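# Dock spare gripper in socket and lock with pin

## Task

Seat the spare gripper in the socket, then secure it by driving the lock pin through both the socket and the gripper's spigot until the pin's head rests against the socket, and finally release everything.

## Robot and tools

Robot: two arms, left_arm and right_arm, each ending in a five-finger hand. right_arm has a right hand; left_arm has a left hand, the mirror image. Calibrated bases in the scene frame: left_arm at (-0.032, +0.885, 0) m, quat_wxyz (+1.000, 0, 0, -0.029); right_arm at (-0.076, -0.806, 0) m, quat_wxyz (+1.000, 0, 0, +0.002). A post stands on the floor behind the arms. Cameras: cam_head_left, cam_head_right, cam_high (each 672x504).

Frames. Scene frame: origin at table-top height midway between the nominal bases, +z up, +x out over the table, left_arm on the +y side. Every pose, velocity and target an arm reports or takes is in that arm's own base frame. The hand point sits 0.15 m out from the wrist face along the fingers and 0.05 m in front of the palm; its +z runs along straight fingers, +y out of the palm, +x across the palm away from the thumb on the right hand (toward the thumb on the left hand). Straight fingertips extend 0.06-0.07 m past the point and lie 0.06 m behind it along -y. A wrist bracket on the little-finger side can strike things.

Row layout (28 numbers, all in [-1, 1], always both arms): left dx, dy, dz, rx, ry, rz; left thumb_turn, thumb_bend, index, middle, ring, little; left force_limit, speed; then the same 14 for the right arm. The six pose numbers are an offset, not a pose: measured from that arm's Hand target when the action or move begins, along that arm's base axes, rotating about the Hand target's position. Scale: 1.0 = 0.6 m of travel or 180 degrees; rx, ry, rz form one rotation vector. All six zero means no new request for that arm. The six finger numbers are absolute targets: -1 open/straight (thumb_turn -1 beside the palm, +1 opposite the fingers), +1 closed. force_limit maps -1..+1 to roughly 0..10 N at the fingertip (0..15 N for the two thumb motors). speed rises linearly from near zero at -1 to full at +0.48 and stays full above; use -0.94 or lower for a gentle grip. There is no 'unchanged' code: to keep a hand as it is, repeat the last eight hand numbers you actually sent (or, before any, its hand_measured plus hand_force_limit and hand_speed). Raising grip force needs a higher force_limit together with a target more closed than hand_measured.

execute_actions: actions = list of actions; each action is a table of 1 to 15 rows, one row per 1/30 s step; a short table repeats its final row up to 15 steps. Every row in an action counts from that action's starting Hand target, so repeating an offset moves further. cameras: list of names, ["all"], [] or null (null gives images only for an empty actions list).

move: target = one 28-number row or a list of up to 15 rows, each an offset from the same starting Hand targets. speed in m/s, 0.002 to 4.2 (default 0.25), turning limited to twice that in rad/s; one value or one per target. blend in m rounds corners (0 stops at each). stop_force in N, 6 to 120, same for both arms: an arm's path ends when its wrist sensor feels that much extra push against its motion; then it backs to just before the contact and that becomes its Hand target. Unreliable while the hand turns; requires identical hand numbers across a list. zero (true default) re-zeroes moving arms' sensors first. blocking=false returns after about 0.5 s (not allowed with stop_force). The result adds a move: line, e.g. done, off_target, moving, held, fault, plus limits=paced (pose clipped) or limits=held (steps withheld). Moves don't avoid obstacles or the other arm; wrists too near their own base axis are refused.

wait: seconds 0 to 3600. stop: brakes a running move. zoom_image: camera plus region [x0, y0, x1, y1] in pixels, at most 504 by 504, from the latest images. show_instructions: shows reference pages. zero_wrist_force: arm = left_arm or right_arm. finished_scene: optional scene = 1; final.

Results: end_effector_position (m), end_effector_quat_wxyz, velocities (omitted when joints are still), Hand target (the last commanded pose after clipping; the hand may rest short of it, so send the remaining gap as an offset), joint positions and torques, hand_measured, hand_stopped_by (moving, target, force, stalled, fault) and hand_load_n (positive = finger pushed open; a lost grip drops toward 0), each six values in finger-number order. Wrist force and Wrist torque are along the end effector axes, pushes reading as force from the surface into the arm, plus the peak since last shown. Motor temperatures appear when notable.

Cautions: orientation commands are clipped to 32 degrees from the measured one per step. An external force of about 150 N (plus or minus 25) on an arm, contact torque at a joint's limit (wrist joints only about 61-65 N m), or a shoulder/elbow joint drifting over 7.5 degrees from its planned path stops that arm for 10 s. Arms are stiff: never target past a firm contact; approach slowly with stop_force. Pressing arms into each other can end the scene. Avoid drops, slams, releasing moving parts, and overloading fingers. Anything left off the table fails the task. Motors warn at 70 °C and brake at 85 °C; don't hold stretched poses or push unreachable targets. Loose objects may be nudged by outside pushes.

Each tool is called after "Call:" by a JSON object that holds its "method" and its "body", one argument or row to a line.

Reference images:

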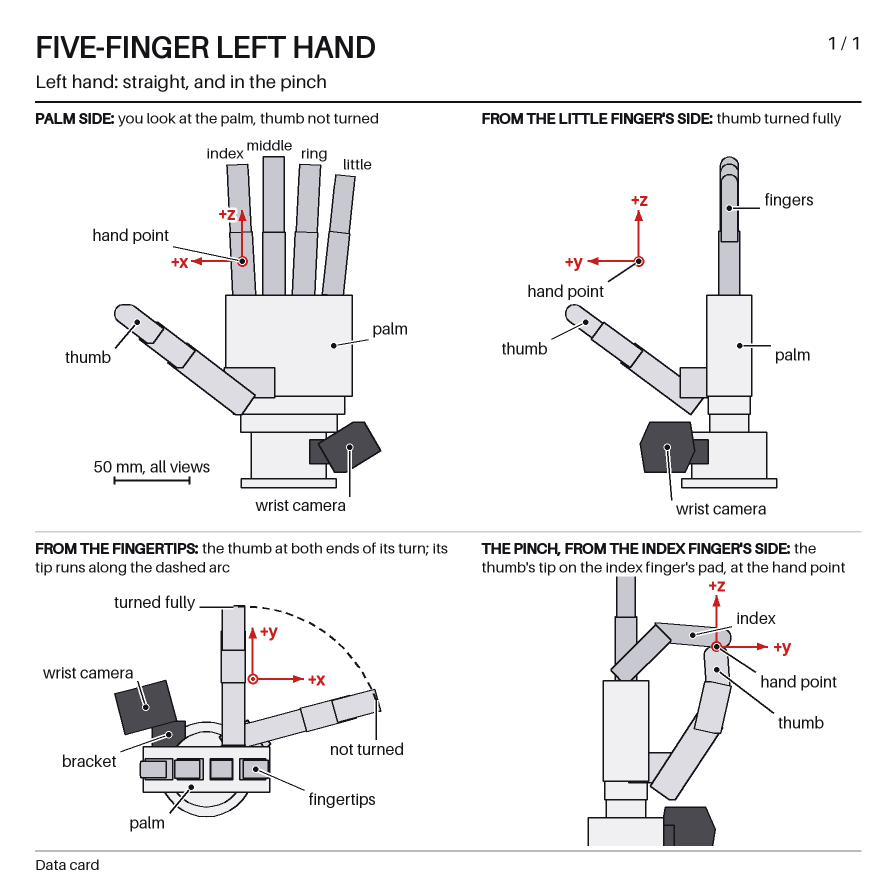

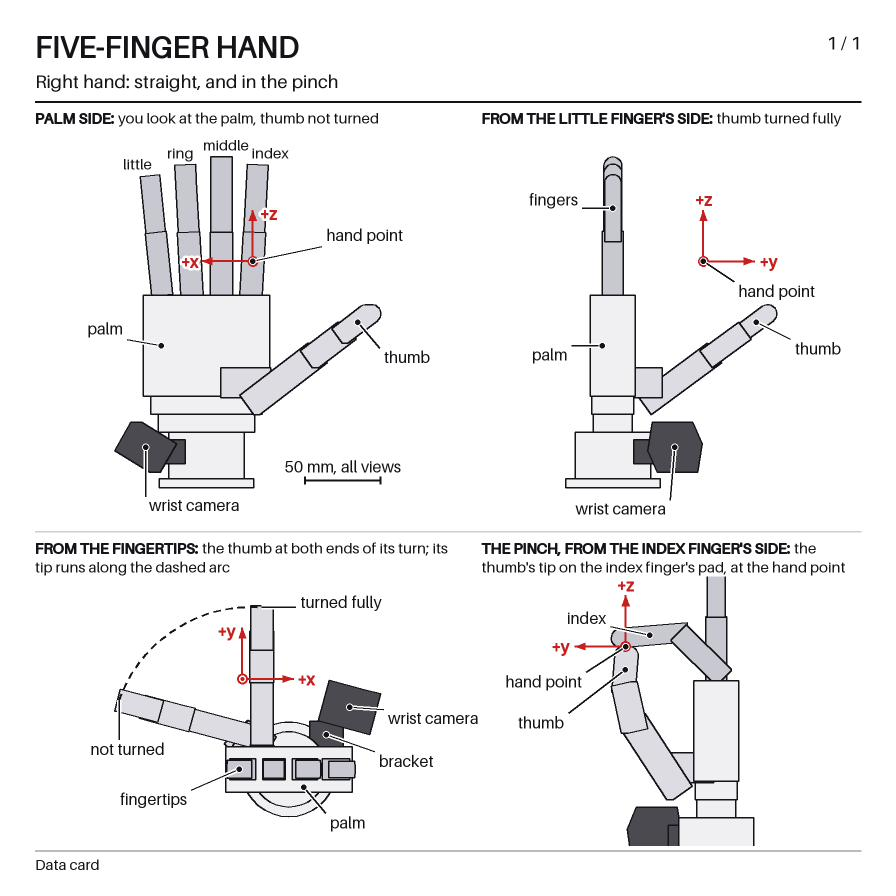

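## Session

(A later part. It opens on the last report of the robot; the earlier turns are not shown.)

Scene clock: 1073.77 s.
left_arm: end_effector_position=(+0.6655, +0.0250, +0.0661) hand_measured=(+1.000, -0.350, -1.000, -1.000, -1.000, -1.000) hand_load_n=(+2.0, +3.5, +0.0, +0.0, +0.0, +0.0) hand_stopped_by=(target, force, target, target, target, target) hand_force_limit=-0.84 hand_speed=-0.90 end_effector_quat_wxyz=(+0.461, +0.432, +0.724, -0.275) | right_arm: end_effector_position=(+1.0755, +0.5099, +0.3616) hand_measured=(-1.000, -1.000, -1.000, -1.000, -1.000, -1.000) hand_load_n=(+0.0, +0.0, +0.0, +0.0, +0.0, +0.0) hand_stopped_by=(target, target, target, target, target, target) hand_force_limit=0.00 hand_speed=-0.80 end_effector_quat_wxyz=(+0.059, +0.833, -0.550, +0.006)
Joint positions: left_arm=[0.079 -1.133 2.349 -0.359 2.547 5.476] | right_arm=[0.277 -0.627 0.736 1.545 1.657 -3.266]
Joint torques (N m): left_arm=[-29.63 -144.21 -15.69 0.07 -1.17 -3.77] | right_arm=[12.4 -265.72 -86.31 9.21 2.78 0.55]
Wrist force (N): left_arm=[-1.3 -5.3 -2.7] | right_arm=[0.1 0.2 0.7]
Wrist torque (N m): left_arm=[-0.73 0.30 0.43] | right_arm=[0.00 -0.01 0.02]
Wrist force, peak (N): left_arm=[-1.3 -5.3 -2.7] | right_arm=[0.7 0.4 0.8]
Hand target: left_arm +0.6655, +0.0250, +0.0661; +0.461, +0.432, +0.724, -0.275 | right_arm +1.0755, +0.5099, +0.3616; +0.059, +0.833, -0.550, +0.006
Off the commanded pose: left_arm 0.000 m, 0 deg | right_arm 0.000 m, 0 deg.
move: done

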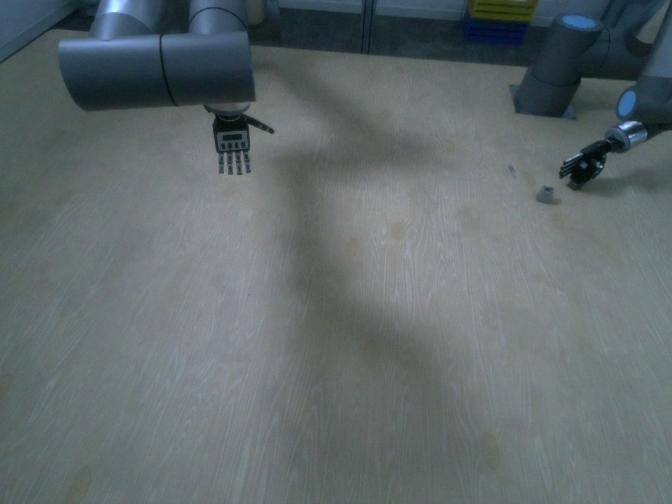

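Call:
{"method": "move", "body": {
  "target": [0,0,0,0,0,0, 1,-1,-1,-1,-1,-1,0,-0.3, 0,0,0,0,0,0,-1,-1,-1,-1,-1,-1,0,-0.8],
  "cameras": []
}}

Call:
{"method": "move", "body": {
  "target": [-0.0953,0.1758,0,0,0,0, 1,-1,-1,-1,-1,-1,0,-0.3, 0,0,0,0,0,0,-1,-1,-1,-1,-1,-1,0,-0.8],
  "speed": 0.06,
  "cameras": ["cam_high"]
}}

Call:
{"method": "zoom_image", "body": {
  "camera": "cam_high",
  "region": [560, 150, 610, 200]
}}

Scene clock: 1276.57 s.
left_arm: end_effector_position=(+0.6655, +0.0249, +0.0661) hand_measured=(+1.000, -1.000, -1.000, -1.000, -1.000, -1.000) hand_load_n=(+0.5, +0.0, +0.0, +0.0, +0.0, +0.0) hand_stopped_by=(target, target, target, target, target, target) hand_force_limit=0.00 hand_speed=-0.30 end_effector_quat_wxyz=(+0.461, +0.432, +0.724, -0.275) | right_arm: end_effector_position=(+1.0755, +0.5099, +0.3616) hand_measured=(-1.000, -1.000, -1.000, -1.000, -1.000, -1.000) hand_load_n=(+0.0, +0.0, +0.0, +0.0, +0.0, +0.0) hand_stopped_by=(target, target, target, target, target, target) hand_force_limit=0.00 hand_speed=-0.80 end_effector_quat_wxyz=(+0.059, +0.833, -0.550, +0.006)
Joint positions: left_arm=[0.079 -1.133 2.349 -0.359 2.547 5.476] | right_arm=[0.277 -0.627 0.736 1.545 1.657 -3.266]
Joint torques (N m): left_arm=[-25.14 -145.2 -25.83 6.84 0.32 -2.89] | right_arm=[14.15 -261.34 -88.26 10.17 2.27 0.31]
Wrist force (N): left_arm=[-2.8 -0.8 3.9] | right_arm=[0.1 0.6 1.1]
Wrist torque (N m): left_arm=[-0.80 0.50 0.52] | right_arm=[0.05 -0.02 0.04]
Wrist force, peak (N): left_arm=[-1.7 -5.3 -3.0] | right_arm=[0.3 0.8 1.0]
Hand target: left_arm +0.6655, +0.0250, +0.0661; +0.461, +0.432, +0.724, -0.275 | right_arm +1.0755, +0.5099, +0.3616; +0.059, +0.833, -0.550, +0.006
Off the commanded pose: left_arm 0.000 m, 0 deg | right_arm 0.000 m, 0 deg.
move: done

Scene clock: 1279.17 s.
left_arm: end_effector_position=(+0.6083, +0.1304, +0.0661) hand_measured=(+1.000, -1.000, -1.000, -1.000, -1.000, -1.000) hand_load_n=(+0.5, +0.0, +0.0, +0.0, +0.0, +0.0) hand_stopped_by=(target, target, target, target, target, target) hand_force_limit=0.00 hand_speed=-0.30 end_effector_quat_wxyz=(+0.461, +0.432, +0.724, -0.275) | right_arm: end_effector_position=(+1.0755, +0.5099, +0.3616) hand_measured=(-1.000, -1.000, -1.000, -1.000, -1.000, -1.000) hand_load_n=(+0.0, +0.0, +0.0, +0.0, +0.0, +0.0) hand_stopped_by=(target, target, target, target, target, target) hand_force_limit=0.00 hand_speed=-0.80 end_effector_quat_wxyz=(+0.059, +0.833, -0.550, +0.006)
Joint positions: left_arm=[0.307 -1.046 2.304 -0.07 2.668 5.86] | right_arm=[0.277 -0.627 0.736 1.545 1.657 -3.266]
Joint torques (N m): left_arm=[15.89 -107.03 -45.63 12.67 9.06 5.79] | right_arm=[10.53 -265.26 -88.34 9.58 2.47 0.18]
Wrist force (N): left_arm=[-2.7 -1.2 3.4] | right_arm=[0.4 0.3 1.0]
Wrist torque (N m): left_arm=[-0.95 0.52 0.16] | right_arm=[0.00 -0.07 0.05]
Wrist force, peak (N): left_arm=[-3.6 -1.2 4.1] | right_arm=[0.1 0.4 1.4]
Hand target: left_arm +0.6083, +0.1304, +0.0661; +0.461, +0.432, +0.724, -0.275 | right_arm +1.0755, +0.5099, +0.3616; +0.059, +0.833, -0.550, +0.006
Off the commanded pose: left_arm 0.000 m, 0 deg | right_arm 0.000 m, 0 deg.
move: done

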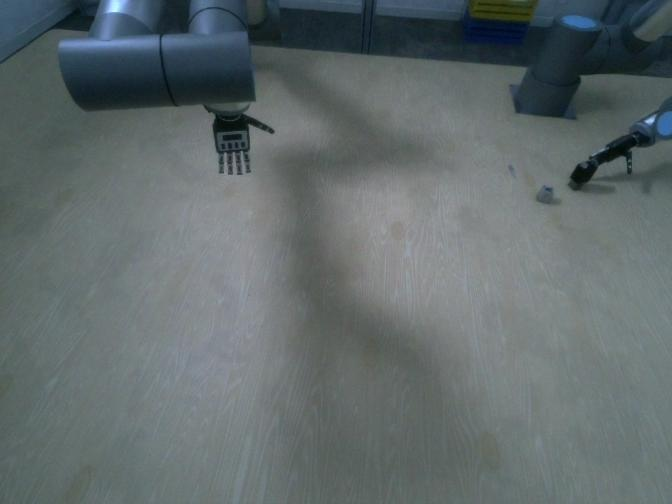

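Scaled by 10.080.

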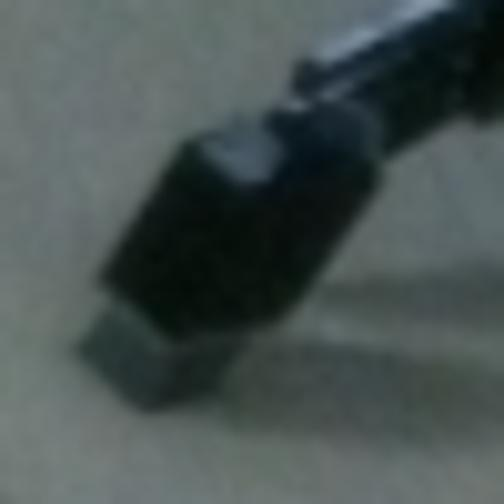

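Call:
{"method": "move", "body": {
  "target": [0.0097,0.0055,-0.0308,-0.1221,-0.0663,0,1,-1,-1,-1,-1,-1,0,-0.3,0,0,0,0,0,0,-1,-1,-1,-1,-1,-1,0,-0.8],
  "speed": 0.08,
  "cameras": ["cam_head_left","cam_high"]
}}

Scene clock: 1303.40 s.
left_arm: end_effector_position=(+0.6140, +0.1346, +0.0482) hand_measured=(+1.000, -1.000, -1.000, -1.000, -1.000, -1.000) hand_load_n=(+0.0, +0.0, +0.0, +0.0, +0.0, +0.0) hand_stopped_by=(target, target, target, target, target, target) hand_force_limit=0.00 hand_speed=-0.30 end_effector_quat_wxyz=(+0.593, +0.376, +0.613, -0.362) | right_arm: end_effector_position=(+1.0755, +0.5099, +0.3616) hand_measured=(-1.000, -1.000, -1.000, -1.000, -1.000, -1.000) hand_load_n=(+0.0, +0.0, +0.0, +0.0, +0.0, +0.0) hand_stopped_by=(target, target, target, target, target, target) hand_force_limit=0.00 hand_speed=-0.80 end_effector_quat_wxyz=(+0.059, +0.833, -0.550, +0.006)
Joint positions: left_arm=[0.395 -0.984 2.387 -0.982 3.056 5.135] | right_arm=[0.277 -0.627 0.736 1.545 1.657 -3.266]
Joint torques (N m): left_arm=[-28.18 -162.69 9.01 1.02 -1.71 -2.44] | right_arm=[10.02 -265.23 -88.06 10.04 2.55 0.3]
Wrist force (N): left_arm=[-3.1 -0.5 3.3] | right_arm=[0.2 0.4 0.9]
Wrist torque (N m): left_arm=[-0.79 0.49 0.42] | right_arm=[0.03 -0.03 0.04]
Wrist force, peak (N): left_arm=[-3.2 -1.5 3.8] | right_arm=[0.3 0.8 1.2]
Hand target: left_arm +0.6141, +0.1337, +0.0476; +0.608, +0.363, +0.607, -0.361 | right_arm +1.0755, +0.5099, +0.3616; +0.059, +0.833, -0.550, +0.006
Off the commanded pose: left_arm 0.001 m, 2 deg | right_arm 0.000 m, 0 deg.
move: done

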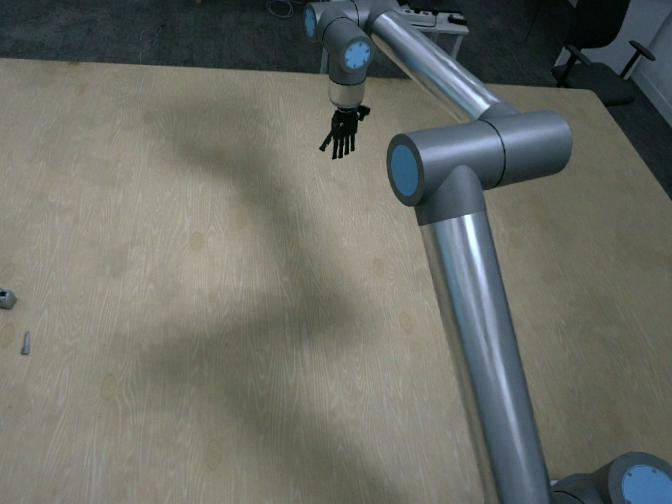

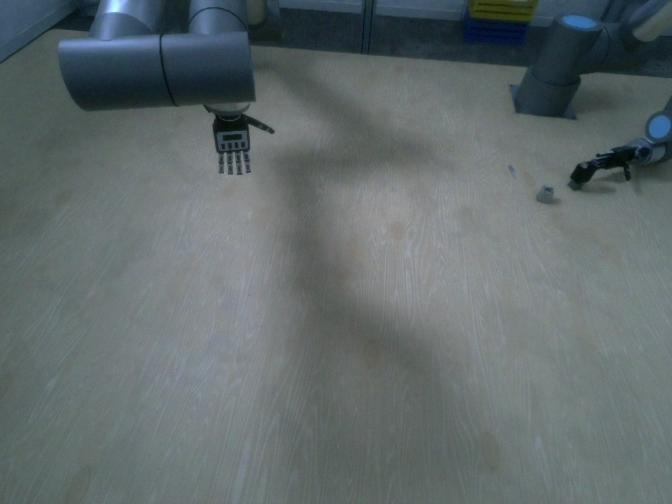

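Call:
{"method": "zoom_image", "body": {
  "camera": "cam_high",
  "region": [550, 130, 660, 210]
}}

Call:
{"method": "execute_actions", "body": {
  "actions": [
    [[0,0,0.002,0,0,0,1,-1,-1,-1,-1,-1,0,-0.3,0,0,0,0,0,0,-1,-1,-1,-1,-1,-1,0,-0.8]]
  ]
}}

Scaled by 4.582.

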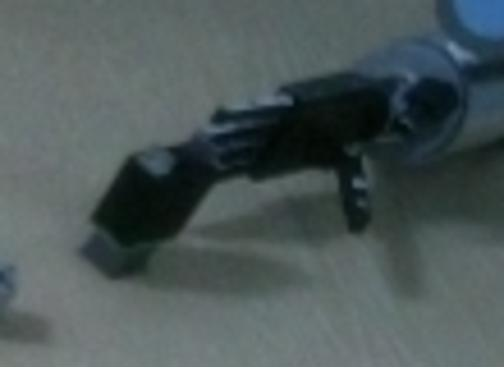

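Scene clock: 1309.60 s.
left_arm: end_effector_position=(+0.6141, +0.1341, +0.0493) hand_measured=(+1.000, -1.000, -1.000, -1.000, -1.000, -1.000) hand_load_n=(+0.5, +0.0, +0.0, +0.0, +0.0, +0.0) hand_stopped_by=(target, target, target, target, target, target) hand_force_limit=0.00 hand_speed=-0.30 end_effector_quat_wxyz=(+0.601, +0.368, +0.612, -0.360) | right_arm: end_effector_position=(+1.0755, +0.5099, +0.3616) hand_measured=(-1.000, -1.000, -1.000, -1.000, -1.000, -1.000) hand_load_n=(+0.0, +0.0, +0.0, +0.0, +0.0, +0.0) hand_stopped_by=(target, target, target, target, target, target) hand_force_limit=0.00 hand_speed=-0.80 end_effector_quat_wxyz=(+0.059, +0.833, -0.550, +0.006)
Joint positions: left_arm=[0.392 -1.007 2.444 -1.247 3.043 4.904] | right_arm=[0.277 -0.627 0.736 1.545 1.657 -3.266]
Joint torques (N m): left_arm=[-28.25 -157.02 6.21 -1.01 -1.99 -4.25] | right_arm=[11.95 -264.9 -87.34 10.24 1.96 0.15]
Wrist force (N): left_arm=[-1.9 -0.6 3.4] | right_arm=[0.2 0.1 0.9]
Wrist torque (N m): left_arm=[-0.76 0.28 0.57] | right_arm=[-0.02 -0.04 0.04]
Wrist force, peak (N): left_arm=[-3.1 -3.0 3.0] | right_arm=[0.3 0.2 1.3]
Hand target: left_arm +0.6141, +0.1337, +0.0488; +0.608, +0.363, +0.607, -0.361 | right_arm +1.0755, +0.5099, +0.3616; +0.059, +0.833, -0.550, +0.006
Off the commanded pose: left_arm 0.001 m, 1 deg | right_arm 0.000 m, 0 deg.
Step readings (end_effector_position of left_arm | right_arm):
0: (+0.6140, +0.1346, +0.0482) | (+1.0755, +0.5099, +0.3616)
1: (+0.6140, +0.1346, +0.0482) | (+1.0755, +0.5099, +0.3616)
2: (+0.6133, +0.1343, +0.0485) | (+1.0755, +0.5099, +0.3616)
4: (+0.6125, +0.1339, +0.0489) | (+1.0755, +0.5099, +0.3616)
8: (+0.6133, +0.1341, +0.0491) | (+1.0755, +0.5099, +0.3616)
15: (+0.6136, +0.1340, +0.0492) | (+1.0755, +0.5099, +0.3616)

Call:
{"method": "move", "body": {
  "target": [0.0558,-0.112,0.0103,0,0,0,1,-1,-1,-1,-1,-1,0,-0.3,0,0,0,0,0,0,-1,-1,-1,-1,-1,-1,0,-0.8],
  "speed": 0.04,
  "stop_force": 8,
  "cameras": ["cam_high"]
}}

Scene clock: 1319.93 s.
left_arm: end_effector_position=(+0.6476, +0.0665, +0.0550) hand_measured=(+1.000, -1.000, -1.000, -1.000, -1.000, -1.000) hand_load_n=(+0.5, +0.0, +0.0, +0.0, +0.0, +0.0) hand_stopped_by=(target, target, target, target, target, target) hand_force_limit=0.00 hand_speed=-0.30 end_effector_quat_wxyz=(+0.608, +0.363, +0.607, -0.361) | right_arm: end_effector_position=(+1.0755, +0.5099, +0.3616) hand_measured=(-1.000, -1.000, -1.000, -1.000, -1.000, -1.000) hand_load_n=(+0.0, +0.0, +0.0, +0.0, +0.0, +0.0) hand_stopped_by=(target, target, target, target, target, target) hand_force_limit=0.00 hand_speed=-0.80 end_effector_quat_wxyz=(+0.059, +0.833, -0.550, +0.006)
Joint positions: left_arm=[0.248 -1.022 2.513 -1.49 2.893 4.715] | right_arm=[0.277 -0.627 0.736 1.545 1.657 -3.266]
Joint torques (N m): left_arm=[-28.76 -100.92 8.42 -4.13 -3.12 -3.93] | right_arm=[11.31 -262.72 -89.27 9.46 2.47 0.8]
Wrist force (N): left_arm=[-2.0 -0.8 4.0] | right_arm=[0.2 0.3 0.5]
Wrist torque (N m): left_arm=[-0.80 0.16 0.44] | right_arm=[0.03 -0.02 0.04]
Wrist force, peak (N): left_arm=[-2.2 -0.9 4.1] | right_arm=[0.4 0.3 1.4]
Hand target: left_arm +0.6476, +0.0665, +0.0550; +0.608, +0.363, +0.607, -0.361 | right_arm +1.0755, +0.5099, +0.3616; +0.059, +0.833, -0.550, +0.006
Off the commanded pose: left_arm 0.000 m, 0 deg | right_arm 0.000 m, 0 deg.
move: done

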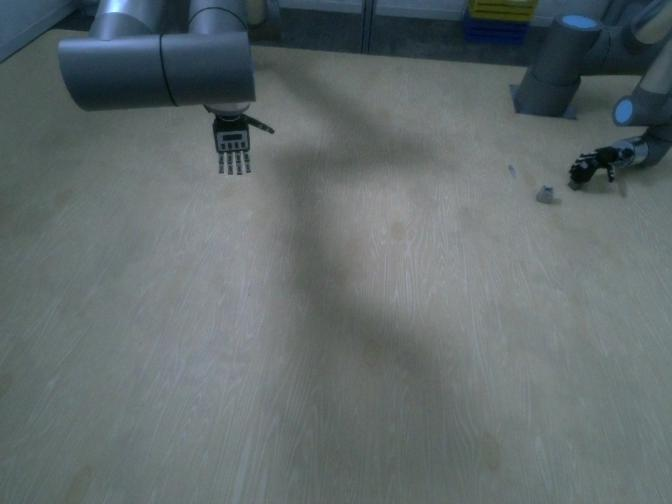

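Call:
{"method": "zoom_image", "body": {
  "camera": "cam_high",
  "region": [554, 136, 644, 206]
}}

Scaled by 5.600.

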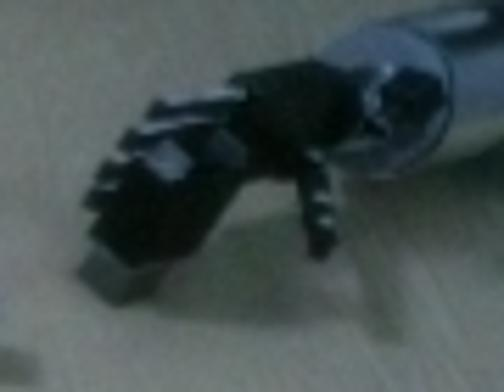

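Call:
{"method": "move", "body": {
  "target": [0.0302,-0.0557,0,0,0,0,1,-1,-1,-1,-1,-1,0,-0.3,0,0,0,0,0,0,-1,-1,-1,-1,-1,-1,0,-0.8],
  "speed": 0.01,
  "stop_force": 6,
  "cameras": ["cam_high"]
}}

Call:
{"method": "zoom_image", "body": {
  "camera": "cam_high",
  "region": [554, 136, 644, 206]
}}

Scene clock: 1330.20 s.
left_arm: end_effector_position=(+0.6657, +0.0331, +0.0550) hand_measured=(+1.000, -1.000, -1.000, -1.000, -1.000, -1.000) hand_load_n=(+0.0, +0.0, +0.0, +0.0, +0.0, +0.5) hand_stopped_by=(target, target, target, target, target, target) hand_force_limit=0.00 hand_speed=-0.30 end_effector_quat_wxyz=(+0.608, +0.363, +0.607, -0.361) | right_arm: end_effector_position=(+1.0755, +0.5099, +0.3616) hand_measured=(-1.000, -1.000, -1.000, -1.000, -1.000, -1.000) hand_load_n=(+0.0, +0.0, +0.0, +0.0, +0.0, +0.0) hand_stopped_by=(target, target, target, target, target, target) hand_force_limit=0.00 hand_speed=-0.80 end_effector_quat_wxyz=(+0.059, +0.833, -0.550, +0.006)
Joint positions: left_arm=[0.176 -1.022 2.519 -1.495 2.821 4.715] | right_arm=[0.277 -0.627 0.736 1.545 1.657 -3.266]
Joint torques (N m): left_arm=[-27.97 -147.32 10.49 -4.66 -3.78 -3.99] | right_arm=[12.52 -262.25 -88.75 9.82 1.95 0.45]
Wrist force (N): left_arm=[-2.4 -0.7 3.7] | right_arm=[0.2 0.6 1.0]
Wrist torque (N m): left_arm=[-0.75 0.27 0.41] | right_arm=[0.05 -0.04 0.05]
Wrist force, peak (N): left_arm=[-2.5 -1.2 4.1] | right_arm=[0.7 0.4 1.1]
Hand target: left_arm +0.6657, +0.0331, +0.0550; +0.608, +0.363, +0.607, -0.361 | right_arm +1.0755, +0.5099, +0.3616; +0.059, +0.833, -0.550, +0.006
Off the commanded pose: left_arm 0.000 m, 0 deg | right_arm 0.000 m, 0 deg.
move: done

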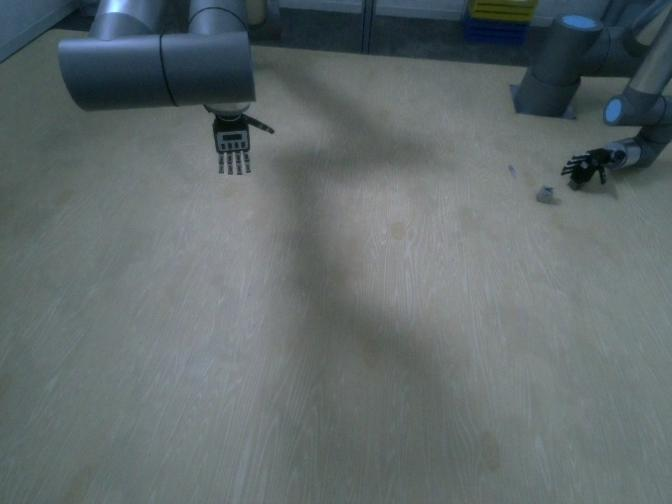

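Scaled by 5.600.

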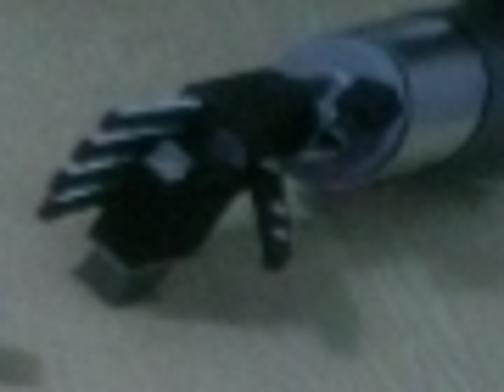

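Call:
{"method": "move", "body": {
  "target": [0.0176,0.0095,0,0,0,0,1,-1,-1,-1,-1,-1,0,-0.3,0,0,0,0,0,0,-1,-1,-1,-1,-1,-1,0,-0.8],
  "speed": 0.005,
  "stop_force": 6
}}

Scene clock: 1350.53 s.
left_arm: end_effector_position=(+0.6673, +0.0339, +0.0550) hand_measured=(+1.000, -1.000, -1.000, -1.000, -1.000, -1.000) hand_load_n=(+0.5, +0.0, +0.0, +0.0, +0.0, +0.0) hand_stopped_by=(target, target, target, target, target, target) hand_force_limit=0.00 hand_speed=-0.30 end_effector_quat_wxyz=(+0.608, +0.363, +0.607, -0.361) | right_arm: end_effector_position=(+1.0755, +0.5099, +0.3616) hand_measured=(-1.000, -1.000, -1.000, -1.000, -1.000, -1.000) hand_load_n=(+0.5, +0.0, +0.0, +0.0, +0.0, +0.0) hand_stopped_by=(target, target, target, target, target, target) hand_force_limit=0.00 hand_speed=-0.80 end_effector_quat_wxyz=(+0.059, +0.833, -0.550, +0.006)
Joint positions: left_arm=[0.177 -1.022 2.516 -1.493 2.822 4.715] | right_arm=[0.277 -0.627 0.736 1.545 1.657 -3.266]
Joint torques (N m): left_arm=[-27.93 -139.42 7.17 -5.49 -4.03 -1.25] | right_arm=[12.19 -265.85 -88.92 9.6 3.37 0.03]
Wrist force (N): left_arm=[-3.1 -3.5 3.4] | right_arm=[0.0 0.2 0.4]
Wrist torque (N m): left_arm=[-0.75 0.32 0.35] | right_arm=[0.01 0.02 0.02]
Wrist force, peak (N): left_arm=[-6.3 -12.3 4.2] | right_arm=[0.5 0.6 1.2]
Hand target: left_arm +0.6673, +0.0339, +0.0551; +0.608, +0.363, +0.607, -0.361 (not the last commanded pose) | right_arm +1.0755, +0.5099, +0.3616; +0.059, +0.833, -0.550, +0.006
Off the commanded pose: left_arm 0.010 m, 0 deg | right_arm 0.000 m, 0 deg.
move: contact (left_arm)

Call:
{"method": "wait", "body": {
  "seconds": 0.1,
  "cameras": ["cam_high","cam_head_left","cam_head_right"]
}}

Call:
{"method": "zoom_image", "body": {
  "camera": "cam_high",
  "region": [560, 144, 610, 196]
}}

Scene clock: 1356.20 s.
left_arm: end_effector_position=(+0.6673, +0.0339, +0.0551) hand_measured=(+1.000, -1.000, -1.000, -1.000, -1.000, -1.000) hand_load_n=(+0.0, +0.0, +0.0, +0.0, +0.0, +0.0) hand_stopped_by=(target, target, target, target, target, target) hand_force_limit=0.00 hand_speed=-0.30 end_effector_quat_wxyz=(+0.608, +0.363, +0.607, -0.361) | right_arm: end_effector_position=(+1.0755, +0.5099, +0.3616) hand_measured=(-1.000, -1.000, -1.000, -1.000, -1.000, -1.000) hand_load_n=(+0.0, +0.0, +0.0, +0.0, +0.0, +0.0) hand_stopped_by=(target, target, target, target, target, target) hand_force_limit=0.00 hand_speed=-0.80 end_effector_quat_wxyz=(+0.059, +0.833, -0.550, +0.006)
Joint positions: left_arm=[0.177 -1.022 2.516 -1.493 2.822 4.715] | right_arm=[0.277 -0.627 0.736 1.545 1.657 -3.266]
Joint torques (N m): left_arm=[-28.61 -148.97 7.05 -1.86 2.65 2.9] | right_arm=[13.85 -265.06 -89.08 10.28 2.92 -0.04]
Wrist force (N): left_arm=[-2.7 -3.3 3.3] | right_arm=[0.3 0.3 1.2]
Wrist torque (N m): left_arm=[-0.76 0.26 0.39] | right_arm=[-0.01 -0.07 0.05]
Wrist force, peak (N): left_arm=[-3.0 -3.9 3.6] | right_arm=[0.1 0.6 1.2]
Hand target: left_arm +0.6673, +0.0339, +0.0551; +0.608, +0.363, +0.607, -0.361 (not the last commanded pose) | right_arm +1.0755, +0.5099, +0.3616; +0.059, +0.833, -0.550, +0.006
Off the commanded pose: left_arm 0.010 m, 0 deg | right_arm 0.000 m, 0 deg.
wait: 0.10 s; at rest from the start

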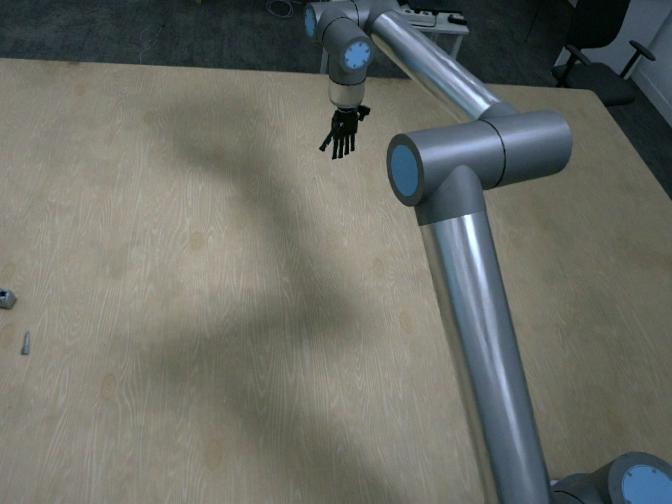

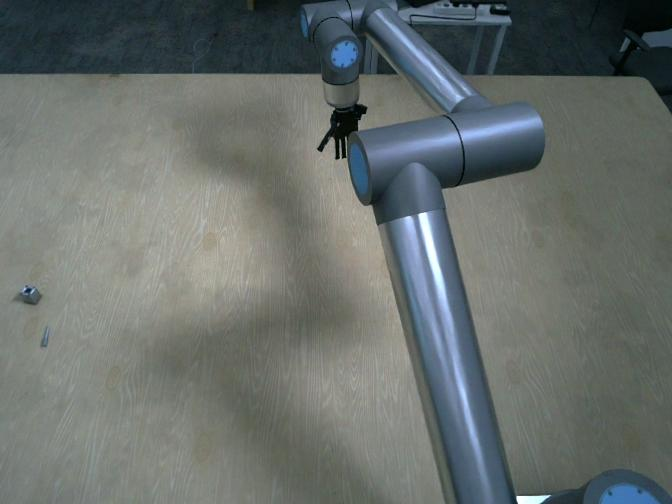

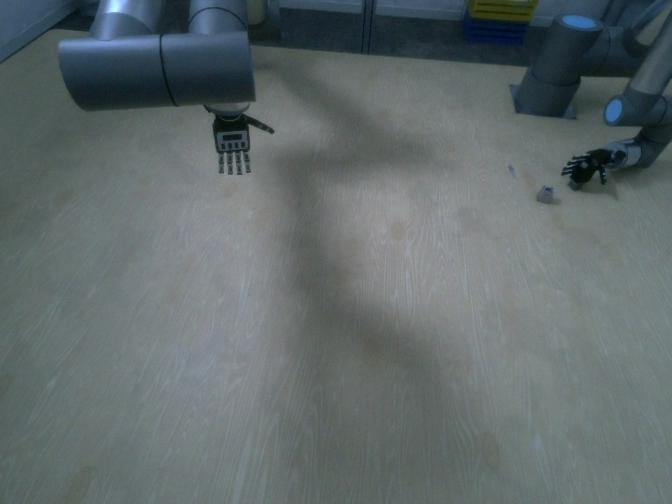

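Scaled by 9.692.

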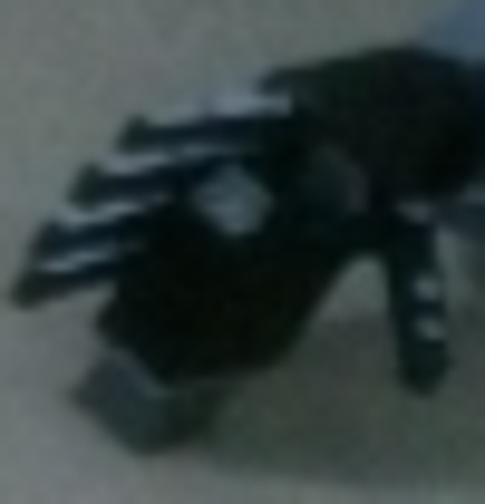

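Call:
{"method": "move", "body": {
  "target": [0,0,0,0,0,0,1,0.5,-1,-1,-1,-1,-0.8,-0.9,0,0,0,0,0,0,-1,-1,-1,-1,-1,-1,0,-0.8],
  "cameras": ["cam_high"]
}}

Call:
{"method": "zoom_image", "body": {
  "camera": "cam_high",
  "region": [560, 144, 610, 196]
}}

Scene clock: 1370.03 s.
left_arm: end_effector_position=(+0.6673, +0.0339, +0.0551) hand_measured=(+1.000, -0.294, -1.000, -1.000, -1.000, -1.000) hand_load_n=(+0.5, +0.0, +0.0, +0.0, +0.0, +0.0) hand_stopped_by=(target, moving, target, target, target, target) hand_force_limit=-0.80 hand_speed=-0.90 end_effector_quat_wxyz=(+0.608, +0.363, +0.607, -0.361) | right_arm: end_effector_position=(+1.0755, +0.5099, +0.3616) hand_measured=(-1.000, -1.000, -1.000, -1.000, -1.000, -1.000) hand_load_n=(+0.0, +0.0, +0.0, +0.0, +0.0, +0.5) hand_stopped_by=(target, target, target, target, target, target) hand_force_limit=0.00 hand_speed=-0.80 end_effector_quat_wxyz=(+0.059, +0.833, -0.550, +0.006)
Joint positions: left_arm=[0.177 -1.022 2.516 -1.493 2.822 4.715] | right_arm=[0.277 -0.627 0.736 1.545 1.657 -3.266]
Joint torques (N m): left_arm=[-24.89 -152.52 5.32 -0.24 2.69 2.64] | right_arm=[6.31 -260.36 -89.16 9.7 3.38 0.42]
Wrist force (N): left_arm=[-3.3 -3.0 3.5] | right_arm=[0.1 0.2 0.9]
Wrist torque (N m): left_arm=[-0.72 0.37 0.33] | right_arm=[0.00 -0.02 0.03]
Wrist force, peak (N): left_arm=[-3.3 -3.5 3.7] | right_arm=[0.5 0.7 1.1]
Hand target: left_arm +0.6673, +0.0339, +0.0551; +0.608, +0.363, +0.607, -0.361 | right_arm +1.0755, +0.5099, +0.3616; +0.059, +0.833, -0.550, +0.006
Off the commanded pose: left_arm 0.000 m, 0 deg | right_arm 0.000 m, 0 deg.
move: moving (left_arm; no rest 5 s after the move's start)

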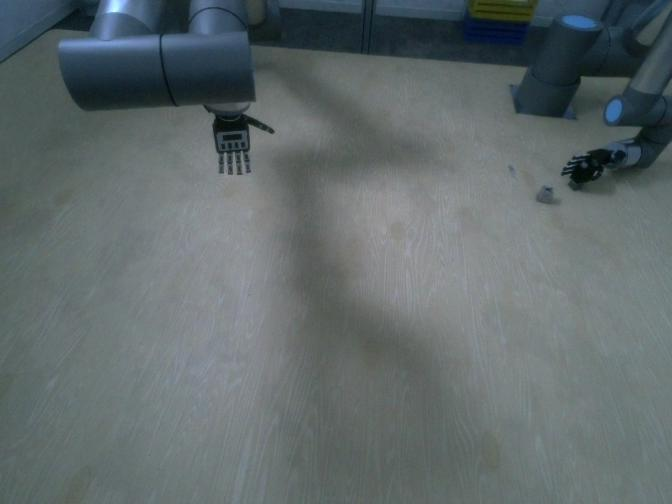

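Scaled by 9.692.

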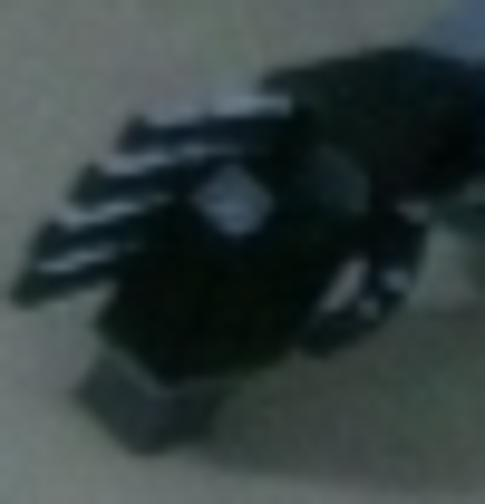

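Call:
{"method": "wait", "body": {
  "seconds": 3,
  "cameras": ["cam_high"]
}}

Call:
{"method": "zoom_image", "body": {
  "camera": "cam_high",
  "region": [560, 144, 610, 196]
}}

Scene clock: 1377.97 s.
left_arm: end_effector_position=(+0.6673, +0.0339, +0.0551) hand_measured=(+1.000, -0.126, -1.000, -1.000, -1.000, -1.000) hand_load_n=(+0.0, +2.0, +0.0, +0.0, +0.0, +0.0) hand_stopped_by=(target, force, target, target, target, target) hand_force_limit=-0.80 hand_speed=-0.90 end_effector_quat_wxyz=(+0.608, +0.363, +0.607, -0.361) | right_arm: end_effector_position=(+1.0755, +0.5099, +0.3616) hand_measured=(-1.000, -1.000, -1.000, -1.000, -1.000, -1.000) hand_load_n=(+0.0, +0.0, +0.0, +0.0, +0.0, +0.0) hand_stopped_by=(target, target, target, target, target, target) hand_force_limit=0.00 hand_speed=-0.80 end_effector_quat_wxyz=(+0.059, +0.833, -0.550, +0.006)
Joint positions: left_arm=[0.177 -1.022 2.516 -1.493 2.822 4.715] | right_arm=[0.277 -0.627 0.736 1.545 1.657 -3.266]
Joint torques (N m): left_arm=[-24.67 -146.84 6.39 -0.32 2.38 2.99] | right_arm=[13.13 -261.37 -89.31 10.45 2.52 0.41]
Wrist force (N): left_arm=[-2.7 -2.6 3.3] | right_arm=[0.4 0.3 0.7]
Wrist torque (N m): left_arm=[-0.77 0.28 0.37] | right_arm=[0.02 -0.05 0.05]
Wrist force, peak (N): left_arm=[-3.3 -3.5 3.7] | right_arm=[0.1 0.2 1.4]
Hand target: left_arm +0.6673, +0.0339, +0.0551; +0.608, +0.363, +0.607, -0.361 | right_arm +1.0755, +0.5099, +0.3616; +0.059, +0.833, -0.550, +0.006
Off the commanded pose: left_arm 0.000 m, 0 deg | right_arm 0.000 m, 0 deg.
wait: 3.00 s; at rest from the start

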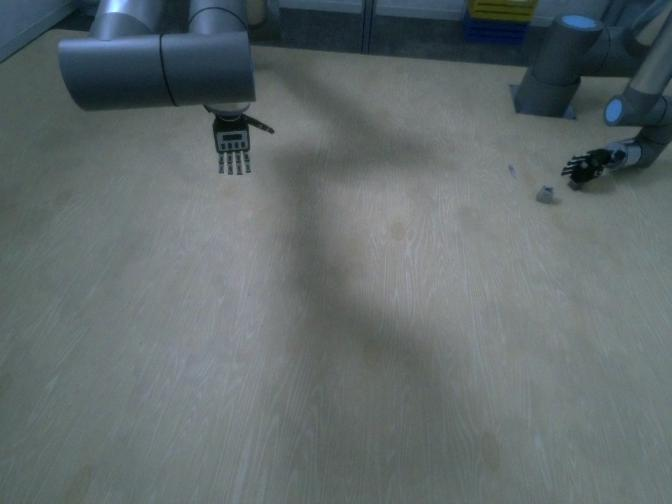

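Scaled by 9.692.

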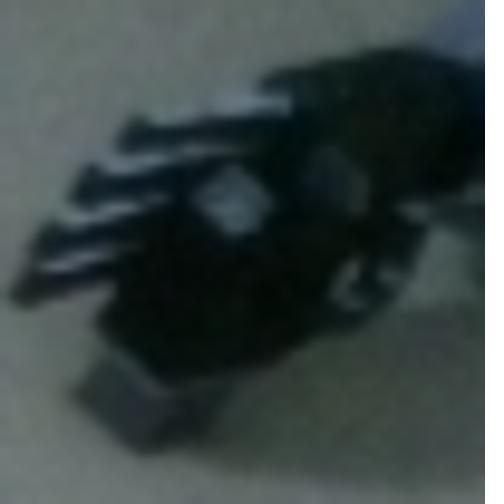

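Call:
{"method": "move", "body": {
  "target": [
    [-0.0026,-0.0014,0,0,0,0,1,-1,-1,-1,-1,-1,-0.8,-0.3,0,0,0,0,0,0,-1,-1,-1,-1,-1,-1,0,-0.8],
    [-0.0180,0.0269,0,0,0,0,1,-1,-1,-1,-1,-1,-0.8,-0.3,0,0,0,0,0,0,-1,-1,-1,-1,-1,-1,0,-0.8],
    [-0.0070,0.0329,0,0,0,0,1,-1,-1,-1,-1,-1,-0.8,-0.3,0,0,0,0,0,0,-1,-1,-1,-1,-1,-1,0,-0.8]
  ],
  "speed": 0.02,
  "stop_force": 8
}}

Scene clock: 1400.23 s.
left_arm: end_effector_position=(+0.6631, +0.0536, +0.0551) hand_measured=(+1.000, -1.000, -1.000, -1.000, -1.000, -1.000) hand_load_n=(+0.5, +0.0, +0.0, +0.0, +0.0, +0.0) hand_stopped_by=(target, target, target, target, target, target) hand_force_limit=-0.80 hand_speed=-0.30 end_effector_quat_wxyz=(+0.608, +0.363, +0.607, -0.361) | right_arm: end_effector_position=(+1.0755, +0.5099, +0.3616) hand_measured=(-1.000, -1.000, -1.000, -1.000, -1.000, -1.000) hand_load_n=(+0.5, +0.0, +0.0, +0.0, +0.0, +0.0) hand_stopped_by=(target, target, target, target, target, target) hand_force_limit=0.00 hand_speed=-0.80 end_effector_quat_wxyz=(+0.059, +0.833, -0.550, +0.006)
Joint positions: left_arm=[0.216 -1.021 2.506 -1.484 2.862 4.715] | right_arm=[0.277 -0.627 0.736 1.545 1.657 -3.266]
Joint torques (N m): left_arm=[17.39 -103.33 -34.52 1.76 3.9 3.83] | right_arm=[15.26 -264.34 -87.61 9.71 2.9 0.64]
Wrist force (N): left_arm=[-4.2 -4.2 4.6] | right_arm=[0.1 0.3 0.5]
Wrist torque (N m): left_arm=[-0.81 0.12 0.36] | right_arm=[0.04 -0.01 0.03]
Wrist force, peak (N): left_arm=[-5.6 -3.9 4.7] | right_arm=[0.7 0.8 1.0]
Hand target: left_arm +0.6631, +0.0536, +0.0551; +0.608, +0.363, +0.607, -0.361 | right_arm +1.0755, +0.5099, +0.3616; +0.059, +0.833, -0.550, +0.006
Off the commanded pose: left_arm 0.000 m, 0 deg | right_arm 0.000 m, 0 deg.
move: done

Call:
{"method": "wait", "body": {
  "seconds": 0.5,
  "cameras": ["cam_high"]
}}

Call:
{"method": "zoom_image", "body": {
  "camera": "cam_high",
  "region": [560, 144, 610, 196]
}}

Scene clock: 1404.40 s.
left_arm: end_effector_position=(+0.6631, +0.0536, +0.0551) hand_measured=(+1.000, -1.000, -1.000, -1.000, -1.000, -1.000) hand_load_n=(+0.5, +0.0, +0.0, +0.0, -0.5, +0.0) hand_stopped_by=(target, target, target, target, target, target) hand_force_limit=-0.80 hand_speed=-0.30 end_effector_quat_wxyz=(+0.608, +0.363, +0.607, -0.361) | right_arm: end_effector_position=(+1.0755, +0.5099, +0.3616) hand_measured=(-1.000, -1.000, -1.000, -1.000, -1.000, -1.000) hand_load_n=(+0.0, +0.0, +0.0, +0.0, +0.5, +0.0) hand_stopped_by=(target, target, target, target, target, target) hand_force_limit=0.00 hand_speed=-0.80 end_effector_quat_wxyz=(+0.059, +0.833, -0.550, +0.006)
Joint positions: left_arm=[0.216 -1.021 2.506 -1.484 2.862 4.715] | right_arm=[0.277 -0.627 0.736 1.545 1.657 -3.266]
Joint torques (N m): left_arm=[17.93 -101.16 -34.99 1.9 3.64 3.63] | right_arm=[8.99 -264.66 -85.8 9.58 3.41 -0.42]
Wrist force (N): left_arm=[-5.1 -4.1 4.6] | right_arm=[0.1 -0.1 0.8]
Wrist torque (N m): left_arm=[-0.78 0.27 0.30] | right_arm=[-0.05 -0.02 0.03]
Wrist force, peak (N): left_arm=[-5.1 -4.1 4.6] | right_arm=[0.4 0.7 1.1]
Hand target: left_arm +0.6631, +0.0536, +0.0551; +0.608, +0.363, +0.607, -0.361 | right_arm +1.0755, +0.5099, +0.3616; +0.059, +0.833, -0.550, +0.006
Off the commanded pose: left_arm 0.000 m, 0 deg | right_arm 0.000 m, 0 deg.
wait: 0.50 s; at rest from the start

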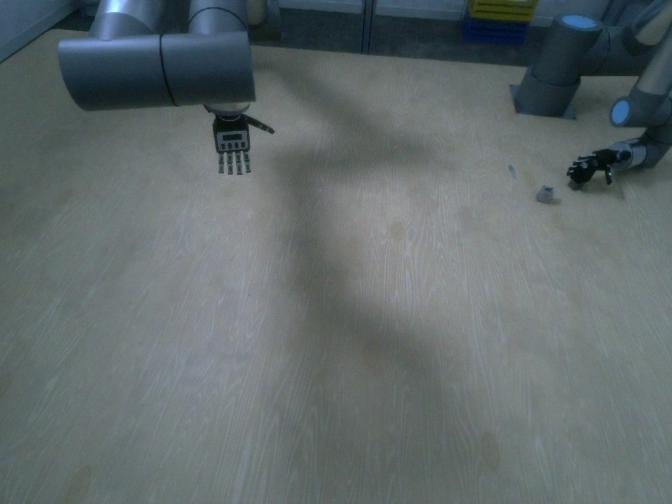

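Scaled by 9.692.

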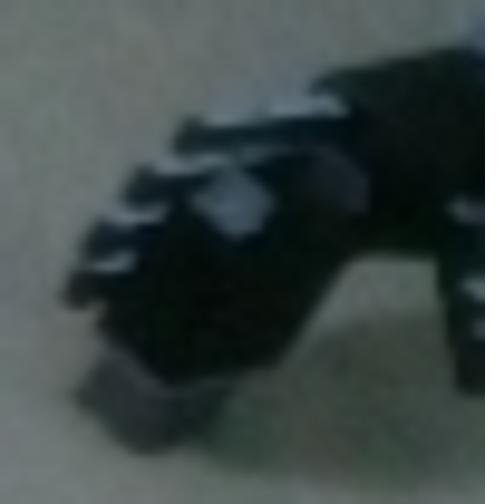

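Call:
{"method": "move", "body": {
  "target": [-0.0044,-0.0024,0,0,0,0,1,-1,-1,-1,-1,-1,-0.8,-0.3,0,0,0,0,0,0,-1,-1,-1,-1,-1,-1,0,-0.8],
  "speed": 0.01
}}

Scene clock: 1408.63 s.
left_arm: end_effector_position=(+0.6606, +0.0524, +0.0550) hand_measured=(+1.000, -1.000, -1.000, -1.000, -1.000, -1.000) hand_load_n=(+0.5, +0.0, +0.0, +0.0, +0.5, +0.0) hand_stopped_by=(target, target, target, target, target, target) hand_force_limit=-0.80 hand_speed=-0.30 end_effector_quat_wxyz=(+0.608, +0.363, +0.607, -0.361) | right_arm: end_effector_position=(+1.0755, +0.5099, +0.3616) hand_measured=(-1.000, -1.000, -1.000, -1.000, -1.000, -1.000) hand_load_n=(+0.0, +0.0, +0.0, +0.0, +0.0, +0.0) hand_stopped_by=(target, target, target, target, target, target) hand_force_limit=0.00 hand_speed=-0.80 end_effector_quat_wxyz=(+0.059, +0.833, -0.550, +0.006)
Joint positions: left_arm=[0.215 -1.021 2.51 -1.487 2.86 4.715] | right_arm=[0.277 -0.627 0.736 1.545 1.657 -3.266]
Joint torques (N m): left_arm=[-27.69 -153.69 13.67 -6.06 -2.08 1.68] | right_arm=[12.85 -261.09 -86.87 10.21 2.84 0.23]
Wrist force (N): left_arm=[-2.1 -1.0 3.6] | right_arm=[0.4 0.6 0.7]
Wrist torque (N m): left_arm=[-0.79 0.16 0.48] | right_arm=[0.07 -0.05 0.06]
Wrist force, peak (N): left_arm=[-5.1 -4.4 4.4] | right_arm=[0.5 0.1 1.4]
Hand target: left_arm +0.6604, +0.0522, +0.0551; +0.608, +0.363, +0.607, -0.361 | right_arm +1.0755, +0.5099, +0.3616; +0.059, +0.833, -0.550, +0.006
Off the commanded pose: left_arm 0.000 m, 0 deg | right_arm 0.000 m, 0 deg.
move: done

Call:
{"method": "move", "body": {
  "target": [0.0168,-0.0309,0,0,0,0,1,-1,-1,-1,-1,-1,-0.8,-0.3,0,0,0,0,0,0,-1,-1,-1,-1,-1,-1,0,-0.8],
  "speed": 0.005,
  "stop_force": 6
}}

Scene clock: 1417.17 s.
left_arm: end_effector_position=(+0.6685, +0.0373, +0.0551) hand_measured=(+1.000, -1.000, -1.000, -1.000, -1.000, -1.000) hand_load_n=(+0.0, +0.0, +0.0, +0.0, +0.0, +0.0) hand_stopped_by=(target, target, target, target, target, target) hand_force_limit=-0.80 hand_speed=-0.30 end_effector_quat_wxyz=(+0.608, +0.363, +0.607, -0.361) | right_arm: end_effector_position=(+1.0755, +0.5099, +0.3616) hand_measured=(-1.000, -1.000, -1.000, -1.000, -1.000, -1.000) hand_load_n=(+0.0, -0.5, +0.0, +0.0, +0.0, +0.0) hand_stopped_by=(target, target, target, target, target, target) hand_force_limit=0.00 hand_speed=-0.80 end_effector_quat_wxyz=(+0.059, +0.833, -0.550, +0.006)
Joint positions: left_arm=[0.183 -1.022 2.512 -1.489 2.828 4.715] | right_arm=[0.277 -0.627 0.736 1.545 1.657 -3.266]
Joint torques (N m): left_arm=[16.62 -143.28 -2.45 -3.5 3.64 -2.21] | right_arm=[10.72 -265.87 -88.66 9.73 2.56 0.34]
Wrist force (N): left_arm=[-2.4 -0.4 2.4] | right_arm=[0.4 0.1 0.8]
Wrist torque (N m): left_arm=[-0.60 0.31 0.41] | right_arm=[-0.01 -0.07 0.05]
Wrist force, peak (N): left_arm=[-4.3 -2.3 -2.9] | right_arm=[0.3 0.5 1.5]
Hand target: left_arm +0.6685, +0.0373, +0.0551; +0.608, +0.363, +0.607, -0.361 (not the last commanded pose) | right_arm +1.0755, +0.5099, +0.3616; +0.059, +0.833, -0.550, +0.006
Off the commanded pose: left_arm 0.004 m, 0 deg | right_arm 0.000 m, 0 deg.
move: contact (left_arm)

Call:
{"method": "move", "body": {
  "target": [0.0088,0.0048,0,0,0,0,1,-1,-1,-1,-1,-1,-0.8,-0.3,0,0,0,0,0,0,-1,-1,-1,-1,-1,-1,0,-0.8],
  "speed": 0.005,
  "stop_force": 6
}}

Scene clock: 1422.83 s.
left_arm: end_effector_position=(+0.6724, +0.0394, +0.0550) hand_measured=(+1.000, -1.000, -1.000, -1.000, -1.000, -1.000) hand_load_n=(+0.0, +0.0, +0.0, +0.0, +0.0, +0.0) hand_stopped_by=(target, target, target, target, target, target) hand_force_limit=-0.80 hand_speed=-0.30 end_effector_quat_wxyz=(+0.608, +0.363, +0.607, -0.361) | right_arm: end_effector_position=(+1.0755, +0.5099, +0.3616) hand_measured=(-1.000, -1.000, -1.000, -1.000, -1.000, -1.000) hand_load_n=(+0.0, +0.0, +0.0, +0.0, +0.0, +0.0) hand_stopped_by=(target, target, target, target, target, target) hand_force_limit=0.00 hand_speed=-0.80 end_effector_quat_wxyz=(+0.059, +0.833, -0.550, +0.006)
Joint positions: left_arm=[0.185 -1.021 2.506 -1.484 2.831 4.715] | right_arm=[0.277 -0.627 0.736 1.545 1.657 -3.266]
Joint torques (N m): left_arm=[-31.82 -130.37 3.9 -5.52 -4 -2.34] | right_arm=[11.01 -262.39 -87.16 9.68 3.21 -0.17]
Wrist force (N): left_arm=[-5.4 -3.9 -4.6] | right_arm=[0.2 0.3 0.6]
Wrist torque (N m): left_arm=[-0.40 0.46 0.27] | right_arm=[0.03 -0.03 0.04]
Wrist force, peak (N): left_arm=[-7.6 -11.5 -9.0] | right_arm=[0.3 0.6 1.3]
Hand target: left_arm +0.6724, +0.0394, +0.0550; +0.608, +0.363, +0.607, -0.361 (not the last commanded pose) | right_arm +1.0755, +0.5099, +0.3616; +0.059, +0.833, -0.550, +0.006
Off the commanded pose: left_arm 0.002 m, 0 deg | right_arm 0.000 m, 0 deg.
move: contact (left_arm)

Call:
{"method": "move", "body": {
  "target": [
    [0,0,0,0,0,0,1,-0.1,-1,-1,-1,-1,-0.8,-0.5,0,0,0,0,0,0,-1,-1,-1,-1,-1,-1,0,-0.8],
    [0,0,0,0,0,0,1,0.5,-1,-1,-1,-1,-0.8,-0.9,0,0,0,0,0,0,-1,-1,-1,-1,-1,-1,0,-0.8]
  ]
}}

Call:
{"method": "wait", "body": {
  "seconds": 2,
  "cameras": ["cam_high"]
}}

Call:
{"method": "zoom_image", "body": {
  "camera": "cam_high",
  "region": [560, 144, 610, 196]
}}

Scene clock: 1431.93 s.
left_arm: end_effector_position=(+0.6724, +0.0394, +0.0550) hand_measured=(+1.000, +0.058, -1.000, -1.000, -1.000, -1.000) hand_load_n=(+0.0, +2.0, +0.0, +0.0, +0.0, +0.0) hand_stopped_by=(target, force, target, target, target, target) hand_force_limit=-0.80 hand_speed=-0.90 end_effector_quat_wxyz=(+0.608, +0.363, +0.607, -0.361) | right_arm: end_effector_position=(+1.0755, +0.5099, +0.3616) hand_measured=(-1.000, -1.000, -1.000, -1.000, -1.000, -1.000) hand_load_n=(+0.0, +0.0, +0.0, +0.0, +0.0, +0.0) hand_stopped_by=(target, target, target, target, target, target) hand_force_limit=0.00 hand_speed=-0.80 end_effector_quat_wxyz=(+0.059, +0.833, -0.550, +0.006)
Joint positions: left_arm=[0.185 -1.021 2.506 -1.484 2.831 4.715] | right_arm=[0.277 -0.627 0.736 1.545 1.657 -3.266]
Joint torques (N m): left_arm=[-32.26 -141.04 2.59 -0.15 2.42 -2.73] | right_arm=[10.49 -264.6 -86.66 9.67 3.47 -0.19]
Wrist force (N): left_arm=[-4.9 -3.4 -4.6] | right_arm=[0.1 0.4 0.8]
Wrist torque (N m): left_arm=[-0.38 0.40 0.29] | right_arm=[0.03 -0.02 0.03]
Wrist force, peak (N): left_arm=[-5.8 -3.8 -5.2] | right_arm=[0.3 0.5 1.3]
Hand target: left_arm +0.6724, +0.0394, +0.0550; +0.608, +0.363, +0.607, -0.361 | right_arm +1.0755, +0.5099, +0.3616; +0.059, +0.833, -0.550, +0.006
Off the commanded pose: left_arm 0.000 m, 0 deg | right_arm 0.000 m, 0 deg.
move: done

Scene clock: 1433.93 s.
left_arm: end_effector_position=(+0.6724, +0.0394, +0.0550) hand_measured=(+1.000, +0.058, -1.000, -1.000, -1.000, -1.000) hand_load_n=(+0.0, +1.5, +0.0, +0.0, +0.0, +0.0) hand_stopped_by=(target, force, target, target, target, target) hand_force_limit=-0.80 hand_speed=-0.90 end_effector_quat_wxyz=(+0.608, +0.363, +0.607, -0.361) | right_arm: end_effector_position=(+1.0755, +0.5099, +0.3616) hand_measured=(-1.000, -1.000, -1.000, -1.000, -1.000, -1.000) hand_load_n=(+0.0, +0.0, +0.0, +0.0, +0.0, +0.0) hand_stopped_by=(target, target, target, target, target, target) hand_force_limit=0.00 hand_speed=-0.80 end_effector_quat_wxyz=(+0.059, +0.833, -0.550, +0.006)
Joint positions: left_arm=[0.185 -1.021 2.506 -1.484 2.831 4.715] | right_arm=[0.277 -0.627 0.736 1.545 1.657 -3.266]
Joint torques (N m): left_arm=[-28.51 -142.6 3.63 -0.76 2.3 -2.92] | right_arm=[14.7 -262.76 -85.45 9.89 3.58 0.44]
Wrist force (N): left_arm=[-5.0 -3.3 -4.5] | right_arm=[0.3 0.5 0.5]
Wrist torque (N m): left_arm=[-0.36 0.42 0.28] | right_arm=[0.06 -0.03 0.05]
Wrist force, peak (N): left_arm=[-5.3 -3.5 -4.8] | right_arm=[0.5 0.7 0.9]
Hand target: left_arm +0.6724, +0.0394, +0.0550; +0.608, +0.363, +0.607, -0.361 | right_arm +1.0755, +0.5099, +0.3616; +0.059, +0.833, -0.550, +0.006
Off the commanded pose: left_arm 0.000 m, 0 deg | right_arm 0.000 m, 0 deg.
wait: 2.00 s; at rest by 0.17 s

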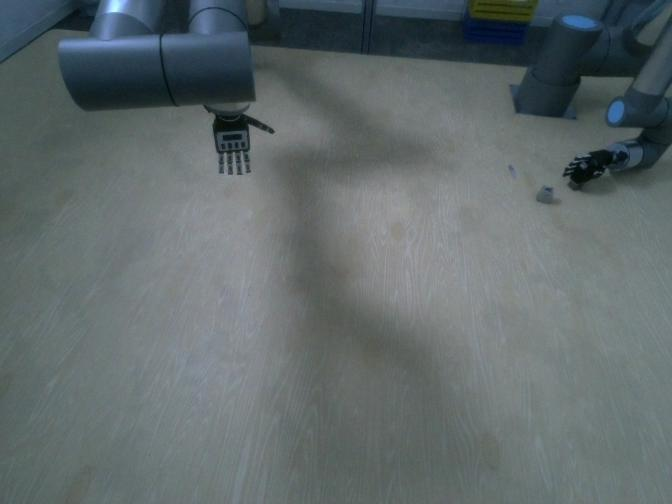

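Scaled by 9.692.

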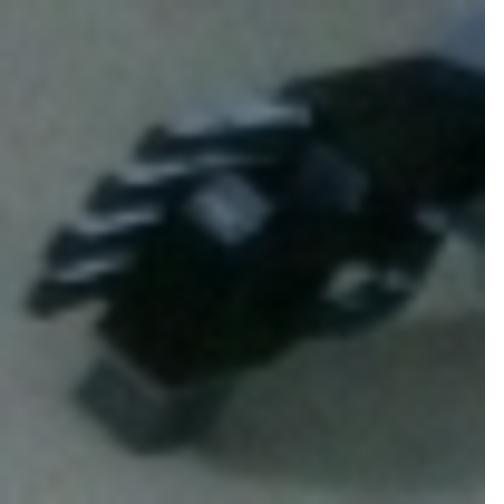

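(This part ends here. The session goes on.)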